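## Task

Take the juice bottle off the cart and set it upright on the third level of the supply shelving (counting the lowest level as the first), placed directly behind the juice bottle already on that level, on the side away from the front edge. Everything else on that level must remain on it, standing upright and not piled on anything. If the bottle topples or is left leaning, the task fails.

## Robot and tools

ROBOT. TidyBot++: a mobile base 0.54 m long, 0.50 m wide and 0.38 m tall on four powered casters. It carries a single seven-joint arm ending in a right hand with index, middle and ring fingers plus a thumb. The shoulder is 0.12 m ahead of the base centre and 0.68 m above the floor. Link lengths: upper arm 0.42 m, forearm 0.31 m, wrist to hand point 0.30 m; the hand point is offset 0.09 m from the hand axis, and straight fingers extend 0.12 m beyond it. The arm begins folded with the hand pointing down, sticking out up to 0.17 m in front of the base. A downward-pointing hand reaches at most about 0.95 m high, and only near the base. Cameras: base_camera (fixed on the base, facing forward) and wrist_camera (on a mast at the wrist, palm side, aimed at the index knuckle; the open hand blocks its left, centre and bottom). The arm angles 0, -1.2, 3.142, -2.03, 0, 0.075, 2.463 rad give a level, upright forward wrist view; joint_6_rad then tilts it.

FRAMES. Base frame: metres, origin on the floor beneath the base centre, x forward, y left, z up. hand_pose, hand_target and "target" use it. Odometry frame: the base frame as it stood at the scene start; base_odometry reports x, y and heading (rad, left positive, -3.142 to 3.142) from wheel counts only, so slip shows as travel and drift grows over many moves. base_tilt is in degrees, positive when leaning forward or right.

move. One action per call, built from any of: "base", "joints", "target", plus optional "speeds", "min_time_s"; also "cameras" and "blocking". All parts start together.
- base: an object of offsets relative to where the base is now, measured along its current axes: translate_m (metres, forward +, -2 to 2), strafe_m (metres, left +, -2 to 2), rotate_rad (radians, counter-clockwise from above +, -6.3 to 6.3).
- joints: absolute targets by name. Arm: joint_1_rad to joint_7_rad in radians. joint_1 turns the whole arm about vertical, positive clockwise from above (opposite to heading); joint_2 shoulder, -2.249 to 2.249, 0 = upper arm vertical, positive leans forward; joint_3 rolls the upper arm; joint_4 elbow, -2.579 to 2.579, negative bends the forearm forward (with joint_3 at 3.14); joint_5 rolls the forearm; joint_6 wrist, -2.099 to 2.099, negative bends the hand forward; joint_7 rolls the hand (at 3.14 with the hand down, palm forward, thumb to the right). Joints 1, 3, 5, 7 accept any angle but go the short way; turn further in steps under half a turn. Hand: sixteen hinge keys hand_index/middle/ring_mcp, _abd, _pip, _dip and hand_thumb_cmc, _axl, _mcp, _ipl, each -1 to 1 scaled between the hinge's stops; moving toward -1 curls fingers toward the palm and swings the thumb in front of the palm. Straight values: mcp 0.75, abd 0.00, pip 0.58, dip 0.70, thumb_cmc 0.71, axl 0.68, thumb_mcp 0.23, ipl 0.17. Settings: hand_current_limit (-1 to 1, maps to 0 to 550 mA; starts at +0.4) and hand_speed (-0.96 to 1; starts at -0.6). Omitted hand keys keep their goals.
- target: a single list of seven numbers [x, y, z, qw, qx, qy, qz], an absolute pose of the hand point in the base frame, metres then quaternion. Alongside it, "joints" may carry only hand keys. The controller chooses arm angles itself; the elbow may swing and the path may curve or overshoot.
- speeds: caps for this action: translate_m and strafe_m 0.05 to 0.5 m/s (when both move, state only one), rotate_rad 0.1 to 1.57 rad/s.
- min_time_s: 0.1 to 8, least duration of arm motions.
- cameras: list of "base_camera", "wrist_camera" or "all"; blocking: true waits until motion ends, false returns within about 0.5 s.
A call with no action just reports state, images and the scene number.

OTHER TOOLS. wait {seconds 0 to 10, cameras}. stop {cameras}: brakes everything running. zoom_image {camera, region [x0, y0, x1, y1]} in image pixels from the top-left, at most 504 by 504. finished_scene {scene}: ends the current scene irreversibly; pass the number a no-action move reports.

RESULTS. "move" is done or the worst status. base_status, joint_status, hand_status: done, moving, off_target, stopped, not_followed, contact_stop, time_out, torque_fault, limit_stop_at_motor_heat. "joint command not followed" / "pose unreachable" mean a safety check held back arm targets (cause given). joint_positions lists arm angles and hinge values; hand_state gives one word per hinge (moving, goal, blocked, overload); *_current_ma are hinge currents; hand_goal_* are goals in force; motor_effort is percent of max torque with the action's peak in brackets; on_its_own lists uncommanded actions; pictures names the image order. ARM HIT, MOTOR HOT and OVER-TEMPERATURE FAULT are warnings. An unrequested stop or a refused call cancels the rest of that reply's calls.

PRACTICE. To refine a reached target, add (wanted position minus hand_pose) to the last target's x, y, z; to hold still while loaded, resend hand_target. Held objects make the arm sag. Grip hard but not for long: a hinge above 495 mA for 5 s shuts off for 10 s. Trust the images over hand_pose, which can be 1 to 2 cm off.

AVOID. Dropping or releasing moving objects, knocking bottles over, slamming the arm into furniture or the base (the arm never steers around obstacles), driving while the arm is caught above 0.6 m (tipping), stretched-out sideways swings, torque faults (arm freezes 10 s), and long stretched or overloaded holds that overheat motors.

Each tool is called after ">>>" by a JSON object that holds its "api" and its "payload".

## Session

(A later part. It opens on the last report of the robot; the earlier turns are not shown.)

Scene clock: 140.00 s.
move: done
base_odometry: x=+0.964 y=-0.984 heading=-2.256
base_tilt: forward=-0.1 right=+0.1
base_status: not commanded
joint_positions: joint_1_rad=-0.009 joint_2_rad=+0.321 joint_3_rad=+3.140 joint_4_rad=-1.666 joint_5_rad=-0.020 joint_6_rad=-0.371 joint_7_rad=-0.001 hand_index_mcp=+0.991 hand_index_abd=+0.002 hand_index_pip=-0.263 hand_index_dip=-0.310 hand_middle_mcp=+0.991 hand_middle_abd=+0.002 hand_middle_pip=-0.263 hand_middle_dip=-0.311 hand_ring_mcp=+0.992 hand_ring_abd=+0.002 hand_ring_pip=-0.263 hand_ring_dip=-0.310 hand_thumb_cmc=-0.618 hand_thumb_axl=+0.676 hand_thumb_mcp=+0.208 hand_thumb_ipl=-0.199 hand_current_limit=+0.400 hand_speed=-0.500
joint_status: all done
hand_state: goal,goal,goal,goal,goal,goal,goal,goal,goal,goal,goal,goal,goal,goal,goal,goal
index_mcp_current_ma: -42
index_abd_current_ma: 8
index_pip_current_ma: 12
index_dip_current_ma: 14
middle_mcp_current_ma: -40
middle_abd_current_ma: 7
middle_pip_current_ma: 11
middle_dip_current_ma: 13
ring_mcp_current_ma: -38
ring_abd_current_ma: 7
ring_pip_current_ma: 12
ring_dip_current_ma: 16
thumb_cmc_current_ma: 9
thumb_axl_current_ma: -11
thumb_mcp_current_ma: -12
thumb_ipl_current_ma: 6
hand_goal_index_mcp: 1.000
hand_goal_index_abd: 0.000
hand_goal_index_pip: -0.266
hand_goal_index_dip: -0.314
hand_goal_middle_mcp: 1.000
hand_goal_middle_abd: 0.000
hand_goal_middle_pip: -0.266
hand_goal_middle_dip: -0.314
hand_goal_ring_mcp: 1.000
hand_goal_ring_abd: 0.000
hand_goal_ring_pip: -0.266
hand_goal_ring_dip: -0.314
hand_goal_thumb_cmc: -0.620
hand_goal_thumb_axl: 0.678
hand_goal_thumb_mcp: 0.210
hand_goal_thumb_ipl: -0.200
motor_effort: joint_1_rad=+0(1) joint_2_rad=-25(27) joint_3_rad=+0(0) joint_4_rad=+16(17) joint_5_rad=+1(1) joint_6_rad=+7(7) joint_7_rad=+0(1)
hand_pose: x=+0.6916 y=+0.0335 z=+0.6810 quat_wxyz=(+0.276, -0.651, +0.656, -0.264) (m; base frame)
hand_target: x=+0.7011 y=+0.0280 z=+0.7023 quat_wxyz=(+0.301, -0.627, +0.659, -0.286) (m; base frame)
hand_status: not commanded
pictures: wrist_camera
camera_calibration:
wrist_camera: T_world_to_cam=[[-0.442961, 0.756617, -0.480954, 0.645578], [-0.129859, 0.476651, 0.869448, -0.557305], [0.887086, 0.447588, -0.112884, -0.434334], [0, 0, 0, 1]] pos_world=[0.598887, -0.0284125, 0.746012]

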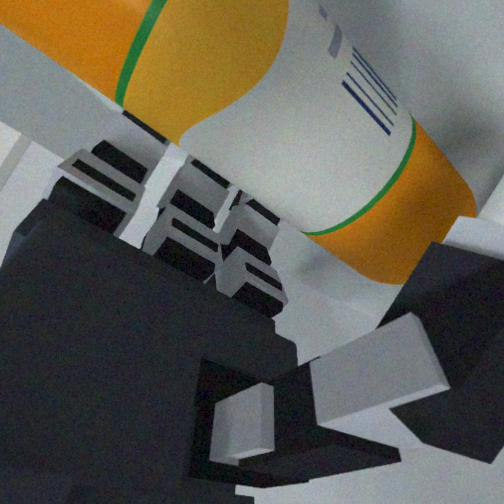

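>>> {"api": "move", "payload": {"joints": {"hand_index_mcp":0.85,"hand_middle_mcp":0.85,"hand_index_pip":-0.5,"hand_middle_pip":-0.5,"hand_ring_pip":-0.39,"hand_index_dip":-0.45,"hand_middle_dip":-0.45,"hand_ring_dip":-0.4,"hand_thumb_mcp":0.05}}}

>>> {"api": "move", "payload": {"joints": {"hand_thumb_mcp":-0.25,"hand_thumb_ipl":-0.38}, "cameras": ["wrist_camera"]}}

Scene clock: 141.07 s.
move: done
base_odometry: x=+0.964 y=-0.984 heading=-2.256
base_tilt: forward=-0.1 right=+0.1
base_status: not commanded
joint_positions: joint_1_rad=-0.009 joint_2_rad=+0.321 joint_3_rad=+3.140 joint_4_rad=-1.667 joint_5_rad=-0.020 joint_6_rad=-0.369 joint_7_rad=-0.001 hand_index_mcp=+0.846 hand_index_abd=+0.002 hand_index_pip=-0.495 hand_index_dip=-0.446 hand_middle_mcp=+0.847 hand_middle_abd=+0.002 hand_middle_pip=-0.495 hand_middle_dip=-0.447 hand_ring_mcp=+0.992 hand_ring_abd=+0.002 hand_ring_pip=-0.386 hand_ring_dip=-0.396 hand_thumb_cmc=-0.618 hand_thumb_axl=+0.676 hand_thumb_mcp=+0.051 hand_thumb_ipl=-0.198 hand_current_limit=+0.400 hand_speed=-0.500
joint_status: all done
hand_state: goal,goal,goal,goal,goal,goal,goal,goal,goal,goal,goal,goal,goal,goal,goal,goal
index_mcp_current_ma: -17
index_abd_current_ma: 8
index_pip_current_ma: 20
index_dip_current_ma: 15
middle_mcp_current_ma: -14
middle_abd_current_ma: 7
middle_pip_current_ma: 20
middle_dip_current_ma: 13
ring_mcp_current_ma: -38
ring_abd_current_ma: 7
ring_pip_current_ma: 14
ring_dip_current_ma: 16
thumb_cmc_current_ma: 9
thumb_axl_current_ma: -10
thumb_mcp_current_ma: 4
thumb_ipl_current_ma: 12
hand_goal_index_mcp: 0.850
hand_goal_index_abd: 0.000
hand_goal_index_pip: -0.500
hand_goal_index_dip: -0.450
hand_goal_middle_mcp: 0.850
hand_goal_middle_abd: 0.000
hand_goal_middle_pip: -0.500
hand_goal_middle_dip: -0.450
hand_goal_ring_mcp: 1.000
hand_goal_ring_abd: 0.000
hand_goal_ring_pip: -0.390
hand_goal_ring_dip: -0.400
hand_goal_thumb_cmc: -0.620
hand_goal_thumb_axl: 0.678
hand_goal_thumb_mcp: 0.050
hand_goal_thumb_ipl: -0.200
motor_effort: joint_1_rad=+0(1) joint_2_rad=-25(26) joint_3_rad=+0(0) joint_4_rad=+15(16) joint_5_rad=+1(1) joint_6_rad=+6(7) joint_7_rad=+0(0)
hand_pose: x=+0.6919 y=+0.0335 z=+0.6810 quat_wxyz=(+0.277, -0.651, +0.656, -0.264) (m; base frame)
hand_target: x=+0.7011 y=+0.0280 z=+0.7023 quat_wxyz=(+0.301, -0.627, +0.659, -0.286) (m; base frame)
hand_status: not commanded
pictures: none

Scene clock: 141.60 s.
move: off_target
base_odometry: x=+0.964 y=-0.984 heading=-2.256
base_tilt: forward=-0.2 right=+0.1
base_status: not commanded
joint_positions: joint_1_rad=-0.009 joint_2_rad=+0.320 joint_3_rad=+3.140 joint_4_rad=-1.668 joint_5_rad=-0.020 joint_6_rad=-0.369 joint_7_rad=-0.001 hand_index_mcp=+0.858 hand_index_abd=+0.002 hand_index_pip=-0.492 hand_index_dip=-0.449 hand_middle_mcp=+0.860 hand_middle_abd=+0.002 hand_middle_pip=-0.490 hand_middle_dip=-0.449 hand_ring_mcp=+0.992 hand_ring_abd=+0.002 hand_ring_pip=-0.386 hand_ring_dip=-0.396 hand_thumb_cmc=-0.617 hand_thumb_axl=+0.678 hand_thumb_mcp=+0.039 hand_thumb_ipl=-0.263 hand_current_limit=+0.400 hand_speed=-0.500
joint_status: hand_thumb_mcp off_target (ended at +0.039, target -0.250); hand_thumb_ipl off_target (ended at -0.263, target -0.380)
hand_state: goal,goal,goal,goal,goal,goal,goal,goal,goal,goal,goal,goal,goal,goal,blocked,blocked
index_mcp_current_ma: 34
index_abd_current_ma: 8
index_pip_current_ma: 32
index_dip_current_ma: 4
middle_mcp_current_ma: 46
middle_abd_current_ma: 7
middle_pip_current_ma: 41
middle_dip_current_ma: 6
ring_mcp_current_ma: -38
ring_abd_current_ma: 7
ring_pip_current_ma: 14
ring_dip_current_ma: 16
thumb_cmc_current_ma: 12
thumb_axl_current_ma: 1
thumb_mcp_current_ma: 385
thumb_ipl_current_ma: 385
hand_goal_index_mcp: 0.850
hand_goal_index_abd: 0.000
hand_goal_index_pip: -0.500
hand_goal_index_dip: -0.450
hand_goal_middle_mcp: 0.850
hand_goal_middle_abd: 0.000
hand_goal_middle_pip: -0.500
hand_goal_middle_dip: -0.450
hand_goal_ring_mcp: 1.000
hand_goal_ring_abd: 0.000
hand_goal_ring_pip: -0.390
hand_goal_ring_dip: -0.400
hand_goal_thumb_cmc: -0.620
hand_goal_thumb_axl: 0.678
hand_goal_thumb_mcp: -0.250
hand_goal_thumb_ipl: -0.380
motor_effort: joint_1_rad=+0(1) joint_2_rad=-24(25) joint_3_rad=-1(1) joint_4_rad=+16(16) joint_5_rad=+0(1) joint_6_rad=+8(8) joint_7_rad=-1(1)
hand_pose: x=+0.6916 y=+0.0335 z=+0.6808 quat_wxyz=(+0.277, -0.651, +0.656, -0.264) (m; base frame)
hand_target: x=+0.7011 y=+0.0280 z=+0.7023 quat_wxyz=(+0.301, -0.627, +0.659, -0.286) (m; base frame)
hand_status: not commanded
pictures: wrist_camera
camera_calibration:
wrist_camera: T_world_to_cam=[[-0.442421, 0.756697, -0.481324, 0.645349], [-0.130655, 0.476596, 0.869359, -0.556522], [0.887239, 0.447511, -0.11199, -0.435038], [0, 0, 0, 1]] pos_world=[0.598786, -0.0284133, 0.74572]

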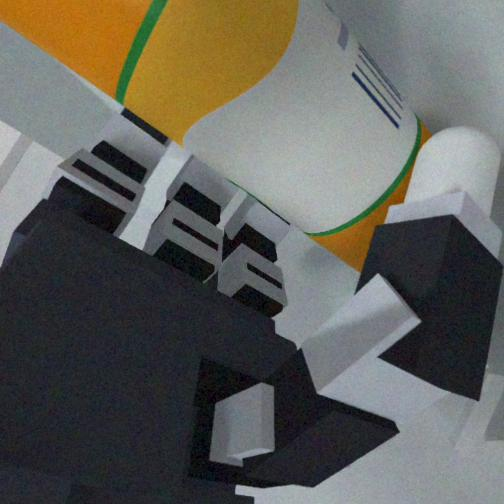

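>>> {"api": "move", "payload": {"joints": {"hand_index_mcp":0.68,"hand_middle_mcp":0.68,"hand_index_pip":-0.58,"hand_middle_pip":-0.58,"hand_index_dip":-0.5,"hand_middle_dip":-0.5,"hand_ring_pip":-0.42}, "cameras": ["wrist_camera"]}}

Scene clock: 142.53 s.
move: off_target
base_odometry: x=+0.964 y=-0.984 heading=-2.256
base_tilt: forward=-0.1 right=+0.1
base_status: not commanded
joint_positions: joint_1_rad=-0.009 joint_2_rad=+0.320 joint_3_rad=+3.140 joint_4_rad=-1.674 joint_5_rad=-0.020 joint_6_rad=-0.362 joint_7_rad=-0.001 hand_index_mcp=+0.748 hand_index_abd=+0.002 hand_index_pip=-0.536 hand_index_dip=-0.501 hand_middle_mcp=+0.752 hand_middle_abd=+0.001 hand_middle_pip=-0.546 hand_middle_dip=-0.496 hand_ring_mcp=+0.992 hand_ring_abd=+0.002 hand_ring_pip=-0.416 hand_ring_dip=-0.396 hand_thumb_cmc=-0.614 hand_thumb_axl=+0.680 hand_thumb_mcp=+0.092 hand_thumb_ipl=-0.263 hand_current_limit=+0.400 hand_speed=-0.500
joint_status: hand_index_mcp off_target (ended at +0.748, target +0.680); hand_index_pip off_target (ended at -0.536, target -0.580); hand_middle_mcp off_target (ended at +0.752, target +0.680); hand_middle_pip off_target (ended at -0.546, target -0.580); the others done
hand_state: blocked,goal,blocked,goal,blocked,goal,blocked,goal,goal,goal,goal,goal,goal,goal,blocked,blocked
index_mcp_current_ma: 336
index_abd_current_ma: 8
index_pip_current_ma: 200
index_dip_current_ma: -4
middle_mcp_current_ma: 360
middle_abd_current_ma: 3
middle_pip_current_ma: 151
middle_dip_current_ma: 15
ring_mcp_current_ma: -38
ring_abd_current_ma: 7
ring_pip_current_ma: 15
ring_dip_current_ma: 16
thumb_cmc_current_ma: 26
thumb_axl_current_ma: 9
thumb_mcp_current_ma: 385
thumb_ipl_current_ma: 385
hand_goal_index_mcp: 0.680
hand_goal_index_abd: 0.000
hand_goal_index_pip: -0.580
hand_goal_index_dip: -0.500
hand_goal_middle_mcp: 0.680
hand_goal_middle_abd: 0.000
hand_goal_middle_pip: -0.580
hand_goal_middle_dip: -0.500
hand_goal_ring_mcp: 1.000
hand_goal_ring_abd: 0.000
hand_goal_ring_pip: -0.420
hand_goal_ring_dip: -0.400
hand_goal_thumb_cmc: -0.620
hand_goal_thumb_axl: 0.678
hand_goal_thumb_mcp: -0.250
hand_goal_thumb_ipl: -0.380
motor_effort: joint_1_rad=+0(1) joint_2_rad=-27(30) joint_3_rad=+0(1) joint_4_rad=+16(17) joint_5_rad=+1(1) joint_6_rad=+6(8) joint_7_rad=+0(1)
hand_pose: x=+0.6909 y=+0.0335 z=+0.6791 quat_wxyz=(+0.277, -0.651, +0.656, -0.264) (m; base frame)
hand_target: x=+0.7011 y=+0.0280 z=+0.7023 quat_wxyz=(+0.301, -0.627, +0.659, -0.286) (m; base frame)
hand_status: not commanded
pictures: wrist_camera
camera_calibration:
wrist_camera: T_world_to_cam=[[-0.442015, 0.756716, -0.481667, 0.644237], [-0.131124, 0.476695, 0.869234, -0.554763], [0.887372, 0.447373, -0.111483, -0.435067], [0, 0, 0, 1]] pos_world=[0.598086, -0.0284144, 0.744025]

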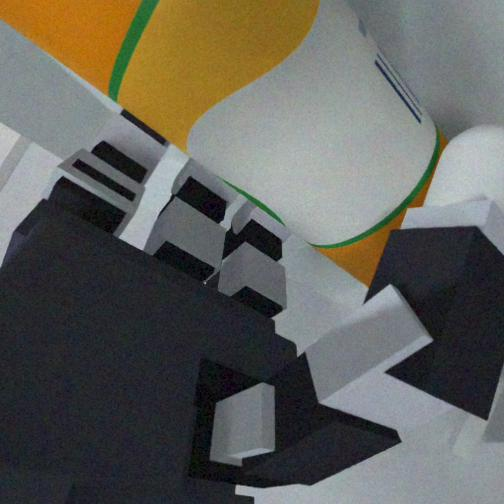

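>>> {"api": "move", "payload": {"joints": {"joint_2_rad":0.25,"joint_4_rad":-1.3,"joint_6_rad":-0.72}, "min_time_s": 3, "cameras": ["wrist_camera"]}}

Scene clock: 146.03 s.
move: done
base_odometry: x=+0.964 y=-0.984 heading=-2.256
base_tilt: forward=-0.1 right=+0.1
base_status: not commanded
joint_positions: joint_1_rad=-0.009 joint_2_rad=+0.291 joint_3_rad=+3.140 joint_4_rad=-1.322 joint_5_rad=-0.020 joint_6_rad=-0.654 joint_7_rad=-0.002 hand_index_mcp=+0.678 hand_index_abd=+0.002 hand_index_pip=-0.574 hand_index_dip=-0.498 hand_middle_mcp=+0.677 hand_middle_abd=+0.001 hand_middle_pip=-0.574 hand_middle_dip=-0.498 hand_ring_mcp=+0.992 hand_ring_abd=+0.002 hand_ring_pip=-0.417 hand_ring_dip=-0.396 hand_thumb_cmc=-0.623 hand_thumb_axl=+0.677 hand_thumb_mcp=-0.246 hand_thumb_ipl=-0.377 hand_current_limit=+0.400 hand_speed=-0.500
joint_status: all done
hand_state: goal,goal,goal,goal,goal,goal,goal,goal,goal,goal,goal,goal,goal,goal,goal,goal
index_mcp_current_ma: -10
index_abd_current_ma: 6
index_pip_current_ma: 25
index_dip_current_ma: 7
middle_mcp_current_ma: -11
middle_abd_current_ma: 3
middle_pip_current_ma: 23
middle_dip_current_ma: 7
ring_mcp_current_ma: -38
ring_abd_current_ma: 7
ring_pip_current_ma: 13
ring_dip_current_ma: 16
thumb_cmc_current_ma: -13
thumb_axl_current_ma: -4
thumb_mcp_current_ma: 21
thumb_ipl_current_ma: 18
hand_goal_index_mcp: 0.680
hand_goal_index_abd: 0.000
hand_goal_index_pip: -0.580
hand_goal_index_dip: -0.500
hand_goal_middle_mcp: 0.680
hand_goal_middle_abd: 0.000
hand_goal_middle_pip: -0.580
hand_goal_middle_dip: -0.500
hand_goal_ring_mcp: 1.000
hand_goal_ring_abd: 0.000
hand_goal_ring_pip: -0.420
hand_goal_ring_dip: -0.400
hand_goal_thumb_cmc: -0.620
hand_goal_thumb_axl: 0.678
hand_goal_thumb_mcp: -0.250
hand_goal_thumb_ipl: -0.380
on_its_own: hand_index_mcp moved -0.070 to your old target +0.680; hand_index_pip moved -0.038 to your old target -0.580; hand_middle_mcp moved -0.075 to your old target +0.680; hand_middle_pip moved -0.028 to your old target -0.580; hand_thumb_mcp moved -0.338 to your old target -0.250; hand_thumb_ipl moved -0.114 to your old target -0.380
motor_effort: joint_1_rad=+0(1) joint_2_rad=-26(30) joint_3_rad=+0(1) joint_4_rad=+17(20) joint_5_rad=+1(1) joint_6_rad=+7(10) joint_7_rad=+0(1)
hand_pose: x=+0.7305 y=+0.0352 z=+0.8135 quat_wxyz=(+0.308, -0.640, +0.641, -0.291) (m; base frame)
hand_target: x=+0.7142 y=+0.0280 z=+0.8379 quat_wxyz=(+0.306, -0.625, +0.657, -0.291) (m; base frame)
hand_status: not commanded
pictures: wrist_camera
camera_calibration:
wrist_camera: T_world_to_cam=[[-0.400878, 0.756367, -0.51692, 0.723722], [-0.210458, 0.47312, 0.855491, -0.59794], [0.89163, 0.451737, -0.0304797, -0.525133], [0, 0, 0, 1]] pos_world=[0.632507, -0.0272804, 0.869633]

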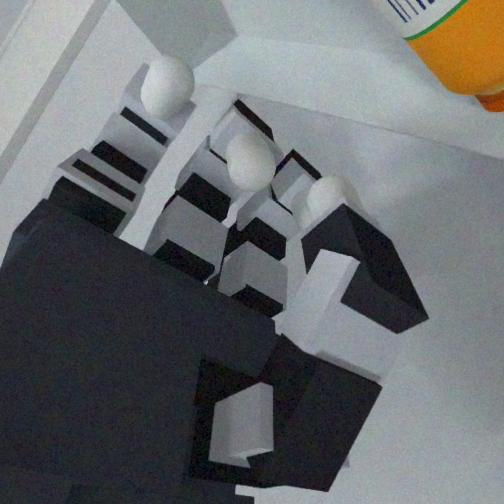

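>>> {"api": "move", "payload": {"joints": {"joint_2_rad":0.0,"joint_4_rad":-1.3,"joint_6_rad":-0.95,"hand_index_mcp":1.0,"hand_middle_mcp":1.0,"hand_index_pip":-0.36,"hand_middle_pip":-0.36,"hand_ring_pip":-0.36,"hand_index_dip":-0.45,"hand_middle_dip":-0.45,"hand_ring_dip":-0.45,"hand_thumb_mcp":0.25,"hand_thumb_ipl":-0.13}, "min_time_s": 2, "cameras": ["wrist_camera"]}}

Scene clock: 150.27 s.
move: done
base_odometry: x=+0.964 y=-0.984 heading=-2.256
base_tilt: forward=-0.1 right=+0.1
base_status: not commanded
joint_positions: joint_1_rad=-0.009 joint_2_rad=+0.030 joint_3_rad=+3.140 joint_4_rad=-1.321 joint_5_rad=-0.020 joint_6_rad=-0.884 joint_7_rad=-0.002 hand_index_mcp=+0.982 hand_index_abd=+0.002 hand_index_pip=-0.363 hand_index_dip=-0.452 hand_middle_mcp=+0.983 hand_middle_abd=+0.001 hand_middle_pip=-0.363 hand_middle_dip=-0.452 hand_ring_mcp=+0.992 hand_ring_abd=+0.002 hand_ring_pip=-0.363 hand_ring_dip=-0.446 hand_thumb_cmc=-0.623 hand_thumb_axl=+0.677 hand_thumb_mcp=+0.243 hand_thumb_ipl=-0.132 hand_current_limit=+0.400 hand_speed=-0.500
joint_status: all done
hand_state: goal,goal,goal,goal,goal,goal,goal,goal,goal,goal,goal,goal,goal,goal,goal,goal
index_mcp_current_ma: -82
index_abd_current_ma: 6
index_pip_current_ma: -11
index_dip_current_ma: -9
middle_mcp_current_ma: -80
middle_abd_current_ma: 3
middle_pip_current_ma: -10
middle_dip_current_ma: -8
ring_mcp_current_ma: -38
ring_abd_current_ma: 7
ring_pip_current_ma: -13
ring_dip_current_ma: 16
thumb_cmc_current_ma: -12
thumb_axl_current_ma: -4
thumb_mcp_current_ma: -35
thumb_ipl_current_ma: -10
hand_goal_index_mcp: 1.000
hand_goal_index_abd: 0.000
hand_goal_index_pip: -0.360
hand_goal_index_dip: -0.450
hand_goal_middle_mcp: 1.000
hand_goal_middle_abd: 0.000
hand_goal_middle_pip: -0.360
hand_goal_middle_dip: -0.450
hand_goal_ring_mcp: 1.000
hand_goal_ring_abd: 0.000
hand_goal_ring_pip: -0.360
hand_goal_ring_dip: -0.450
hand_goal_thumb_cmc: -0.620
hand_goal_thumb_axl: 0.678
hand_goal_thumb_mcp: 0.250
hand_goal_thumb_ipl: -0.130
motor_effort: joint_1_rad=+0(1) joint_2_rad=-18(28) joint_3_rad=+0(0) joint_4_rad=+16(18) joint_5_rad=+0(1) joint_6_rad=+7(8) joint_7_rad=+0(1)
hand_pose: x=+0.6231 y=+0.0350 z=+0.9187 quat_wxyz=(+0.318, -0.636, +0.635, -0.301) (m; base frame)
hand_target: x=+0.6039 y=+0.0281 z=+0.9321 quat_wxyz=(+0.312, -0.622, +0.654, -0.297) (m; base frame)
hand_status: not commanded
pictures: wrist_camera
camera_calibration:
wrist_camera: T_world_to_cam=[[-0.387429, 0.754371, -0.529927, 0.73901], [-0.24011, 0.472412, 0.848041, -0.685128], [0.890082, 0.455797, -0.00189381, -0.451475], [0, 0, 0, 1]] pos_world=[0.523657, -0.0280444, 0.971783]

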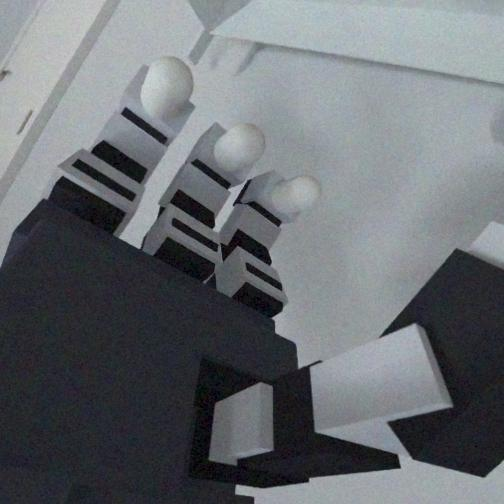

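>>> {"api": "move", "payload": {"joints": {"joint_2_rad":0.3,"joint_4_rad":-1.0,"joint_6_rad":-1.35}, "min_time_s": 2, "cameras": ["wrist_camera"]}}

Scene clock: 153.03 s.
move: done
base_odometry: x=+0.964 y=-0.984 heading=-2.256
base_tilt: forward=-0.1 right=+0.1
base_status: not commanded
joint_positions: joint_1_rad=-0.009 joint_2_rad=+0.265 joint_3_rad=+3.140 joint_4_rad=-1.021 joint_5_rad=-0.020 joint_6_rad=-1.287 joint_7_rad=-0.002 hand_index_mcp=+0.985 hand_index_abd=+0.002 hand_index_pip=-0.362 hand_index_dip=-0.452 hand_middle_mcp=+0.985 hand_middle_abd=+0.001 hand_middle_pip=-0.362 hand_middle_dip=-0.452 hand_ring_mcp=+0.992 hand_ring_abd=+0.002 hand_ring_pip=-0.363 hand_ring_dip=-0.446 hand_thumb_cmc=-0.623 hand_thumb_axl=+0.677 hand_thumb_mcp=+0.243 hand_thumb_ipl=-0.132 hand_current_limit=+0.400 hand_speed=-0.500
joint_status: all done
hand_state: goal,goal,goal,goal,goal,goal,goal,goal,goal,goal,goal,goal,goal,goal,goal,goal
index_mcp_current_ma: -70
index_abd_current_ma: 6
index_pip_current_ma: -10
index_dip_current_ma: -9
middle_mcp_current_ma: -67
middle_abd_current_ma: 3
middle_pip_current_ma: -9
middle_dip_current_ma: -8
ring_mcp_current_ma: -38
ring_abd_current_ma: 7
ring_pip_current_ma: -10
ring_dip_current_ma: 16
thumb_cmc_current_ma: -12
thumb_axl_current_ma: -4
thumb_mcp_current_ma: -35
thumb_ipl_current_ma: -10
hand_goal_index_mcp: 1.000
hand_goal_index_abd: 0.000
hand_goal_index_pip: -0.360
hand_goal_index_dip: -0.450
hand_goal_middle_mcp: 1.000
hand_goal_middle_abd: 0.000
hand_goal_middle_pip: -0.360
hand_goal_middle_dip: -0.450
hand_goal_ring_mcp: 1.000
hand_goal_ring_abd: 0.000
hand_goal_ring_pip: -0.360
hand_goal_ring_dip: -0.450
hand_goal_thumb_cmc: -0.620
hand_goal_thumb_axl: 0.678
hand_goal_thumb_mcp: 0.250
hand_goal_thumb_ipl: -0.130
motor_effort: joint_1_rad=+1(1) joint_2_rad=-23(25) joint_3_rad=+0(1) joint_4_rad=+15(17) joint_5_rad=+1(1) joint_6_rad=+5(8) joint_7_rad=+0(1)
hand_pose: x=+0.6211 y=+0.0354 z=+0.8768 quat_wxyz=(+0.206, -0.681, +0.676, -0.190) (m; base frame)
hand_target: x=+0.6147 y=+0.0281 z=+0.8626 quat_wxyz=(+0.176, -0.668, +0.703, -0.168) (m; base frame)
hand_status: not commanded
pictures: wrist_camera
camera_calibration:
wrist_camera: T_world_to_cam=[[-0.547804, 0.748413, -0.373883, 0.678721], [0.0512366, 0.476078, 0.877909, -0.857523], [0.835036, 0.461766, -0.299144, -0.155342], [0, 0, 0, 1]] pos_world=[0.545459, -0.0279836, 0.96012]

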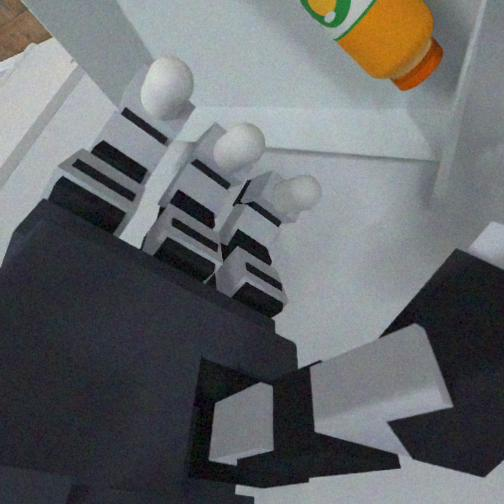

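>>> {"api": "move", "payload": {"base": {"strafe_m":0.02}, "joints": {"joint_2_rad":0.40,"joint_4_rad":-1.15,"joint_6_rad":-0.9,"hand_thumb_mcp":0.15}, "min_time_s": 1.5}}

>>> {"api": "move", "payload": {"joints": {"joint_2_rad":0.288,"joint_4_rad":-1.5,"joint_6_rad":-0.52}, "min_time_s": 2, "cameras": ["wrist_camera"]}}

Scene clock: 156.40 s.
move: done
base_odometry: x=+0.979 y=-0.997 heading=-2.256
base_tilt: forward=-0.2 right=+0.1
base_status: done
joint_positions: joint_1_rad=-0.008 joint_2_rad=+0.362 joint_3_rad=+3.139 joint_4_rad=-1.134 joint_5_rad=-0.020 joint_6_rad=-0.955 joint_7_rad=-0.002 hand_index_mcp=+0.985 hand_index_abd=+0.002 hand_index_pip=-0.362 hand_index_dip=-0.452 hand_middle_mcp=+0.986 hand_middle_abd=+0.001 hand_middle_pip=-0.362 hand_middle_dip=-0.452 hand_ring_mcp=+0.992 hand_ring_abd=+0.002 hand_ring_pip=-0.363 hand_ring_dip=-0.446 hand_thumb_cmc=-0.622 hand_thumb_axl=+0.677 hand_thumb_mcp=+0.149 hand_thumb_ipl=-0.132 hand_current_limit=+0.400 hand_speed=-0.500
joint_status: all done
hand_state: goal,goal,goal,goal,goal,goal,goal,goal,goal,goal,goal,goal,goal,goal,goal,goal
index_mcp_current_ma: -67
index_abd_current_ma: 6
index_pip_current_ma: -9
index_dip_current_ma: -9
middle_mcp_current_ma: -65
middle_abd_current_ma: 3
middle_pip_current_ma: -9
middle_dip_current_ma: -8
ring_mcp_current_ma: -38
ring_abd_current_ma: 7
ring_pip_current_ma: -10
ring_dip_current_ma: 16
thumb_cmc_current_ma: -8
thumb_axl_current_ma: -4
thumb_mcp_current_ma: -4
thumb_ipl_current_ma: -10
hand_goal_index_mcp: 1.000
hand_goal_index_abd: 0.000
hand_goal_index_pip: -0.360
hand_goal_index_dip: -0.450
hand_goal_middle_mcp: 1.000
hand_goal_middle_abd: 0.000
hand_goal_middle_pip: -0.360
hand_goal_middle_dip: -0.450
hand_goal_ring_mcp: 1.000
hand_goal_ring_abd: 0.000
hand_goal_ring_pip: -0.360
hand_goal_ring_dip: -0.450
hand_goal_thumb_cmc: -0.620
hand_goal_thumb_axl: 0.678
hand_goal_thumb_mcp: 0.150
hand_goal_thumb_ipl: -0.130
motor_effort: joint_1_rad=+1(4) joint_2_rad=-27(29) joint_3_rad=-1(2) joint_4_rad=+16(17) joint_5_rad=+0(2) joint_6_rad=+6(7) joint_7_rad=+0(1)
hand_pose: x=+0.7076 y=+0.0362 z=+0.8132 quat_wxyz=(+0.248, -0.666, +0.665, -0.231) (m; base frame)
hand_target: x=+0.7249 y=+0.0280 z=+0.7903 quat_wxyz=(+0.245, -0.648, +0.682, -0.234) (m; base frame)
hand_status: not commanded
pictures: none

Scene clock: 159.00 s.
move: done
base_odometry: x=+0.979 y=-0.997 heading=-2.256
base_tilt: forward=-0.1 right=+0.1
base_status: not commanded
joint_positions: joint_1_rad=-0.008 joint_2_rad=+0.332 joint_3_rad=+3.139 joint_4_rad=-1.485 joint_5_rad=-0.020 joint_6_rad=-0.576 joint_7_rad=-0.002 hand_index_mcp=+0.985 hand_index_abd=+0.002 hand_index_pip=-0.362 hand_index_dip=-0.452 hand_middle_mcp=+0.986 hand_middle_abd=+0.001 hand_middle_pip=-0.362 hand_middle_dip=-0.452 hand_ring_mcp=+0.992 hand_ring_abd=+0.002 hand_ring_pip=-0.363 hand_ring_dip=-0.446 hand_thumb_cmc=-0.622 hand_thumb_axl=+0.677 hand_thumb_mcp=+0.149 hand_thumb_ipl=-0.132 hand_current_limit=+0.400 hand_speed=-0.500
joint_status: all done
hand_state: goal,goal,goal,goal,goal,goal,goal,goal,goal,goal,goal,goal,goal,goal,goal,goal
index_mcp_current_ma: -67
index_abd_current_ma: 6
index_pip_current_ma: -9
index_dip_current_ma: -9
middle_mcp_current_ma: -65
middle_abd_current_ma: 3
middle_pip_current_ma: -9
middle_dip_current_ma: -8
ring_mcp_current_ma: -38
ring_abd_current_ma: 7
ring_pip_current_ma: -10
ring_dip_current_ma: 16
thumb_cmc_current_ma: -8
thumb_axl_current_ma: -4
thumb_mcp_current_ma: -4
thumb_ipl_current_ma: -10
hand_goal_index_mcp: 1.000
hand_goal_index_abd: 0.000
hand_goal_index_pip: -0.360
hand_goal_index_dip: -0.450
hand_goal_middle_mcp: 1.000
hand_goal_middle_abd: 0.000
hand_goal_middle_pip: -0.360
hand_goal_middle_dip: -0.450
hand_goal_ring_mcp: 1.000
hand_goal_ring_abd: 0.000
hand_goal_ring_pip: -0.360
hand_goal_ring_dip: -0.450
hand_goal_thumb_cmc: -0.620
hand_goal_thumb_axl: 0.678
hand_goal_thumb_mcp: 0.150
hand_goal_thumb_ipl: -0.130
motor_effort: joint_1_rad=+1(1) joint_2_rad=-27(28) joint_3_rad=+0(1) joint_4_rad=+16(17) joint_5_rad=+1(1) joint_6_rad=+6(7) joint_7_rad=+0(1)
hand_pose: x=+0.7038 y=+0.0351 z=+0.7249 quat_wxyz=(+0.266, -0.657, +0.660, -0.251) (m; base frame)
hand_target: x=+0.7124 y=+0.0280 z=+0.7528 quat_wxyz=(+0.293, -0.630, +0.663, -0.279) (m; base frame)
hand_status: not commanded
pictures: wrist_camera
camera_calibration:
wrist_camera: T_world_to_cam=[[-0.462003, 0.756189, -0.463391, 0.671631], [-0.101297, 0.474085, 0.874633, -0.618397], [0.881075, 0.451023, -0.142429, -0.415328], [0, 0, 0, 1]] pos_world=[0.613589, -0.0273853, 0.792943]

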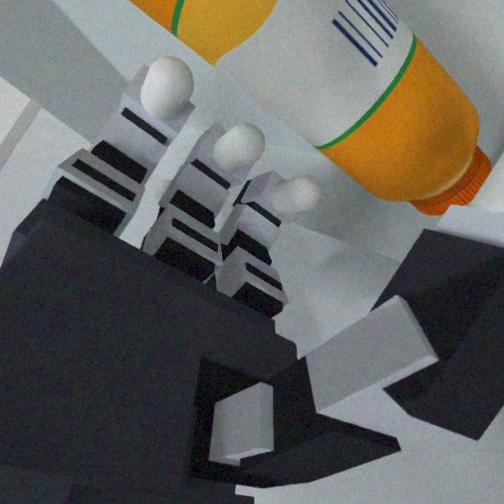

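>>> {"api": "move", "payload": {"joints": {"joint_2_rad":0.3,"joint_4_rad":-1.0,"joint_6_rad":-1.35}, "min_time_s": 1.5, "cameras": ["wrist_camera"]}}

Scene clock: 162.30 s.
move: done
base_odometry: x=+0.979 y=-0.997 heading=-2.256
base_tilt: forward=-0.1 right=+0.1
base_status: not commanded
joint_positions: joint_1_rad=-0.008 joint_2_rad=+0.332 joint_3_rad=+3.139 joint_4_rad=-1.021 joint_5_rad=-0.020 joint_6_rad=-1.288 joint_7_rad=-0.002 hand_index_mcp=+0.986 hand_index_abd=+0.002 hand_index_pip=-0.362 hand_index_dip=-0.452 hand_middle_mcp=+0.986 hand_middle_abd=+0.001 hand_middle_pip=-0.362 hand_middle_dip=-0.452 hand_ring_mcp=+0.992 hand_ring_abd=+0.002 hand_ring_pip=-0.362 hand_ring_dip=-0.446 hand_thumb_cmc=-0.622 hand_thumb_axl=+0.677 hand_thumb_mcp=+0.149 hand_thumb_ipl=-0.132 hand_current_limit=+0.400 hand_speed=-0.500
joint_status: all done
hand_state: goal,goal,goal,goal,goal,goal,goal,goal,goal,goal,goal,goal,goal,goal,goal,goal
index_mcp_current_ma: -66
index_abd_current_ma: 6
index_pip_current_ma: -9
index_dip_current_ma: -9
middle_mcp_current_ma: -64
middle_abd_current_ma: 3
middle_pip_current_ma: -8
middle_dip_current_ma: -8
ring_mcp_current_ma: -38
ring_abd_current_ma: 7
ring_pip_current_ma: -10
ring_dip_current_ma: 16
thumb_cmc_current_ma: -8
thumb_axl_current_ma: -4
thumb_mcp_current_ma: -5
thumb_ipl_current_ma: -10
hand_goal_index_mcp: 1.000
hand_goal_index_abd: 0.000
hand_goal_index_pip: -0.360
hand_goal_index_dip: -0.450
hand_goal_middle_mcp: 1.000
hand_goal_middle_abd: 0.000
hand_goal_middle_pip: -0.360
hand_goal_middle_dip: -0.450
hand_goal_ring_mcp: 1.000
hand_goal_ring_abd: 0.000
hand_goal_ring_pip: -0.360
hand_goal_ring_dip: -0.450
hand_goal_thumb_cmc: -0.620
hand_goal_thumb_axl: 0.678
hand_goal_thumb_mcp: 0.150
hand_goal_thumb_ipl: -0.130
motor_effort: joint_1_rad=+0(1) joint_2_rad=-25(28) joint_3_rad=+0(1) joint_4_rad=+15(17) joint_5_rad=+1(1) joint_6_rad=+4(8) joint_7_rad=+0(1)
hand_pose: x=+0.6328 y=+0.0357 z=+0.8427 quat_wxyz=(+0.183, -0.688, +0.683, -0.167) (m; base frame)
hand_target: x=+0.6147 y=+0.0281 z=+0.8626 quat_wxyz=(+0.176, -0.668, +0.703, -0.168) (m; base frame)
hand_status: not commanded
pictures: wrist_camera
camera_calibration:
wrist_camera: T_world_to_cam=[[-0.572369, 0.747902, -0.336208, 0.655894], [0.109964, 0.476317, 0.87237, -0.86081], [0.812589, 0.462347, -0.354872, -0.114303], [0, 0, 0, 1]] pos_world=[0.562953, -0.0276778, 0.930899]

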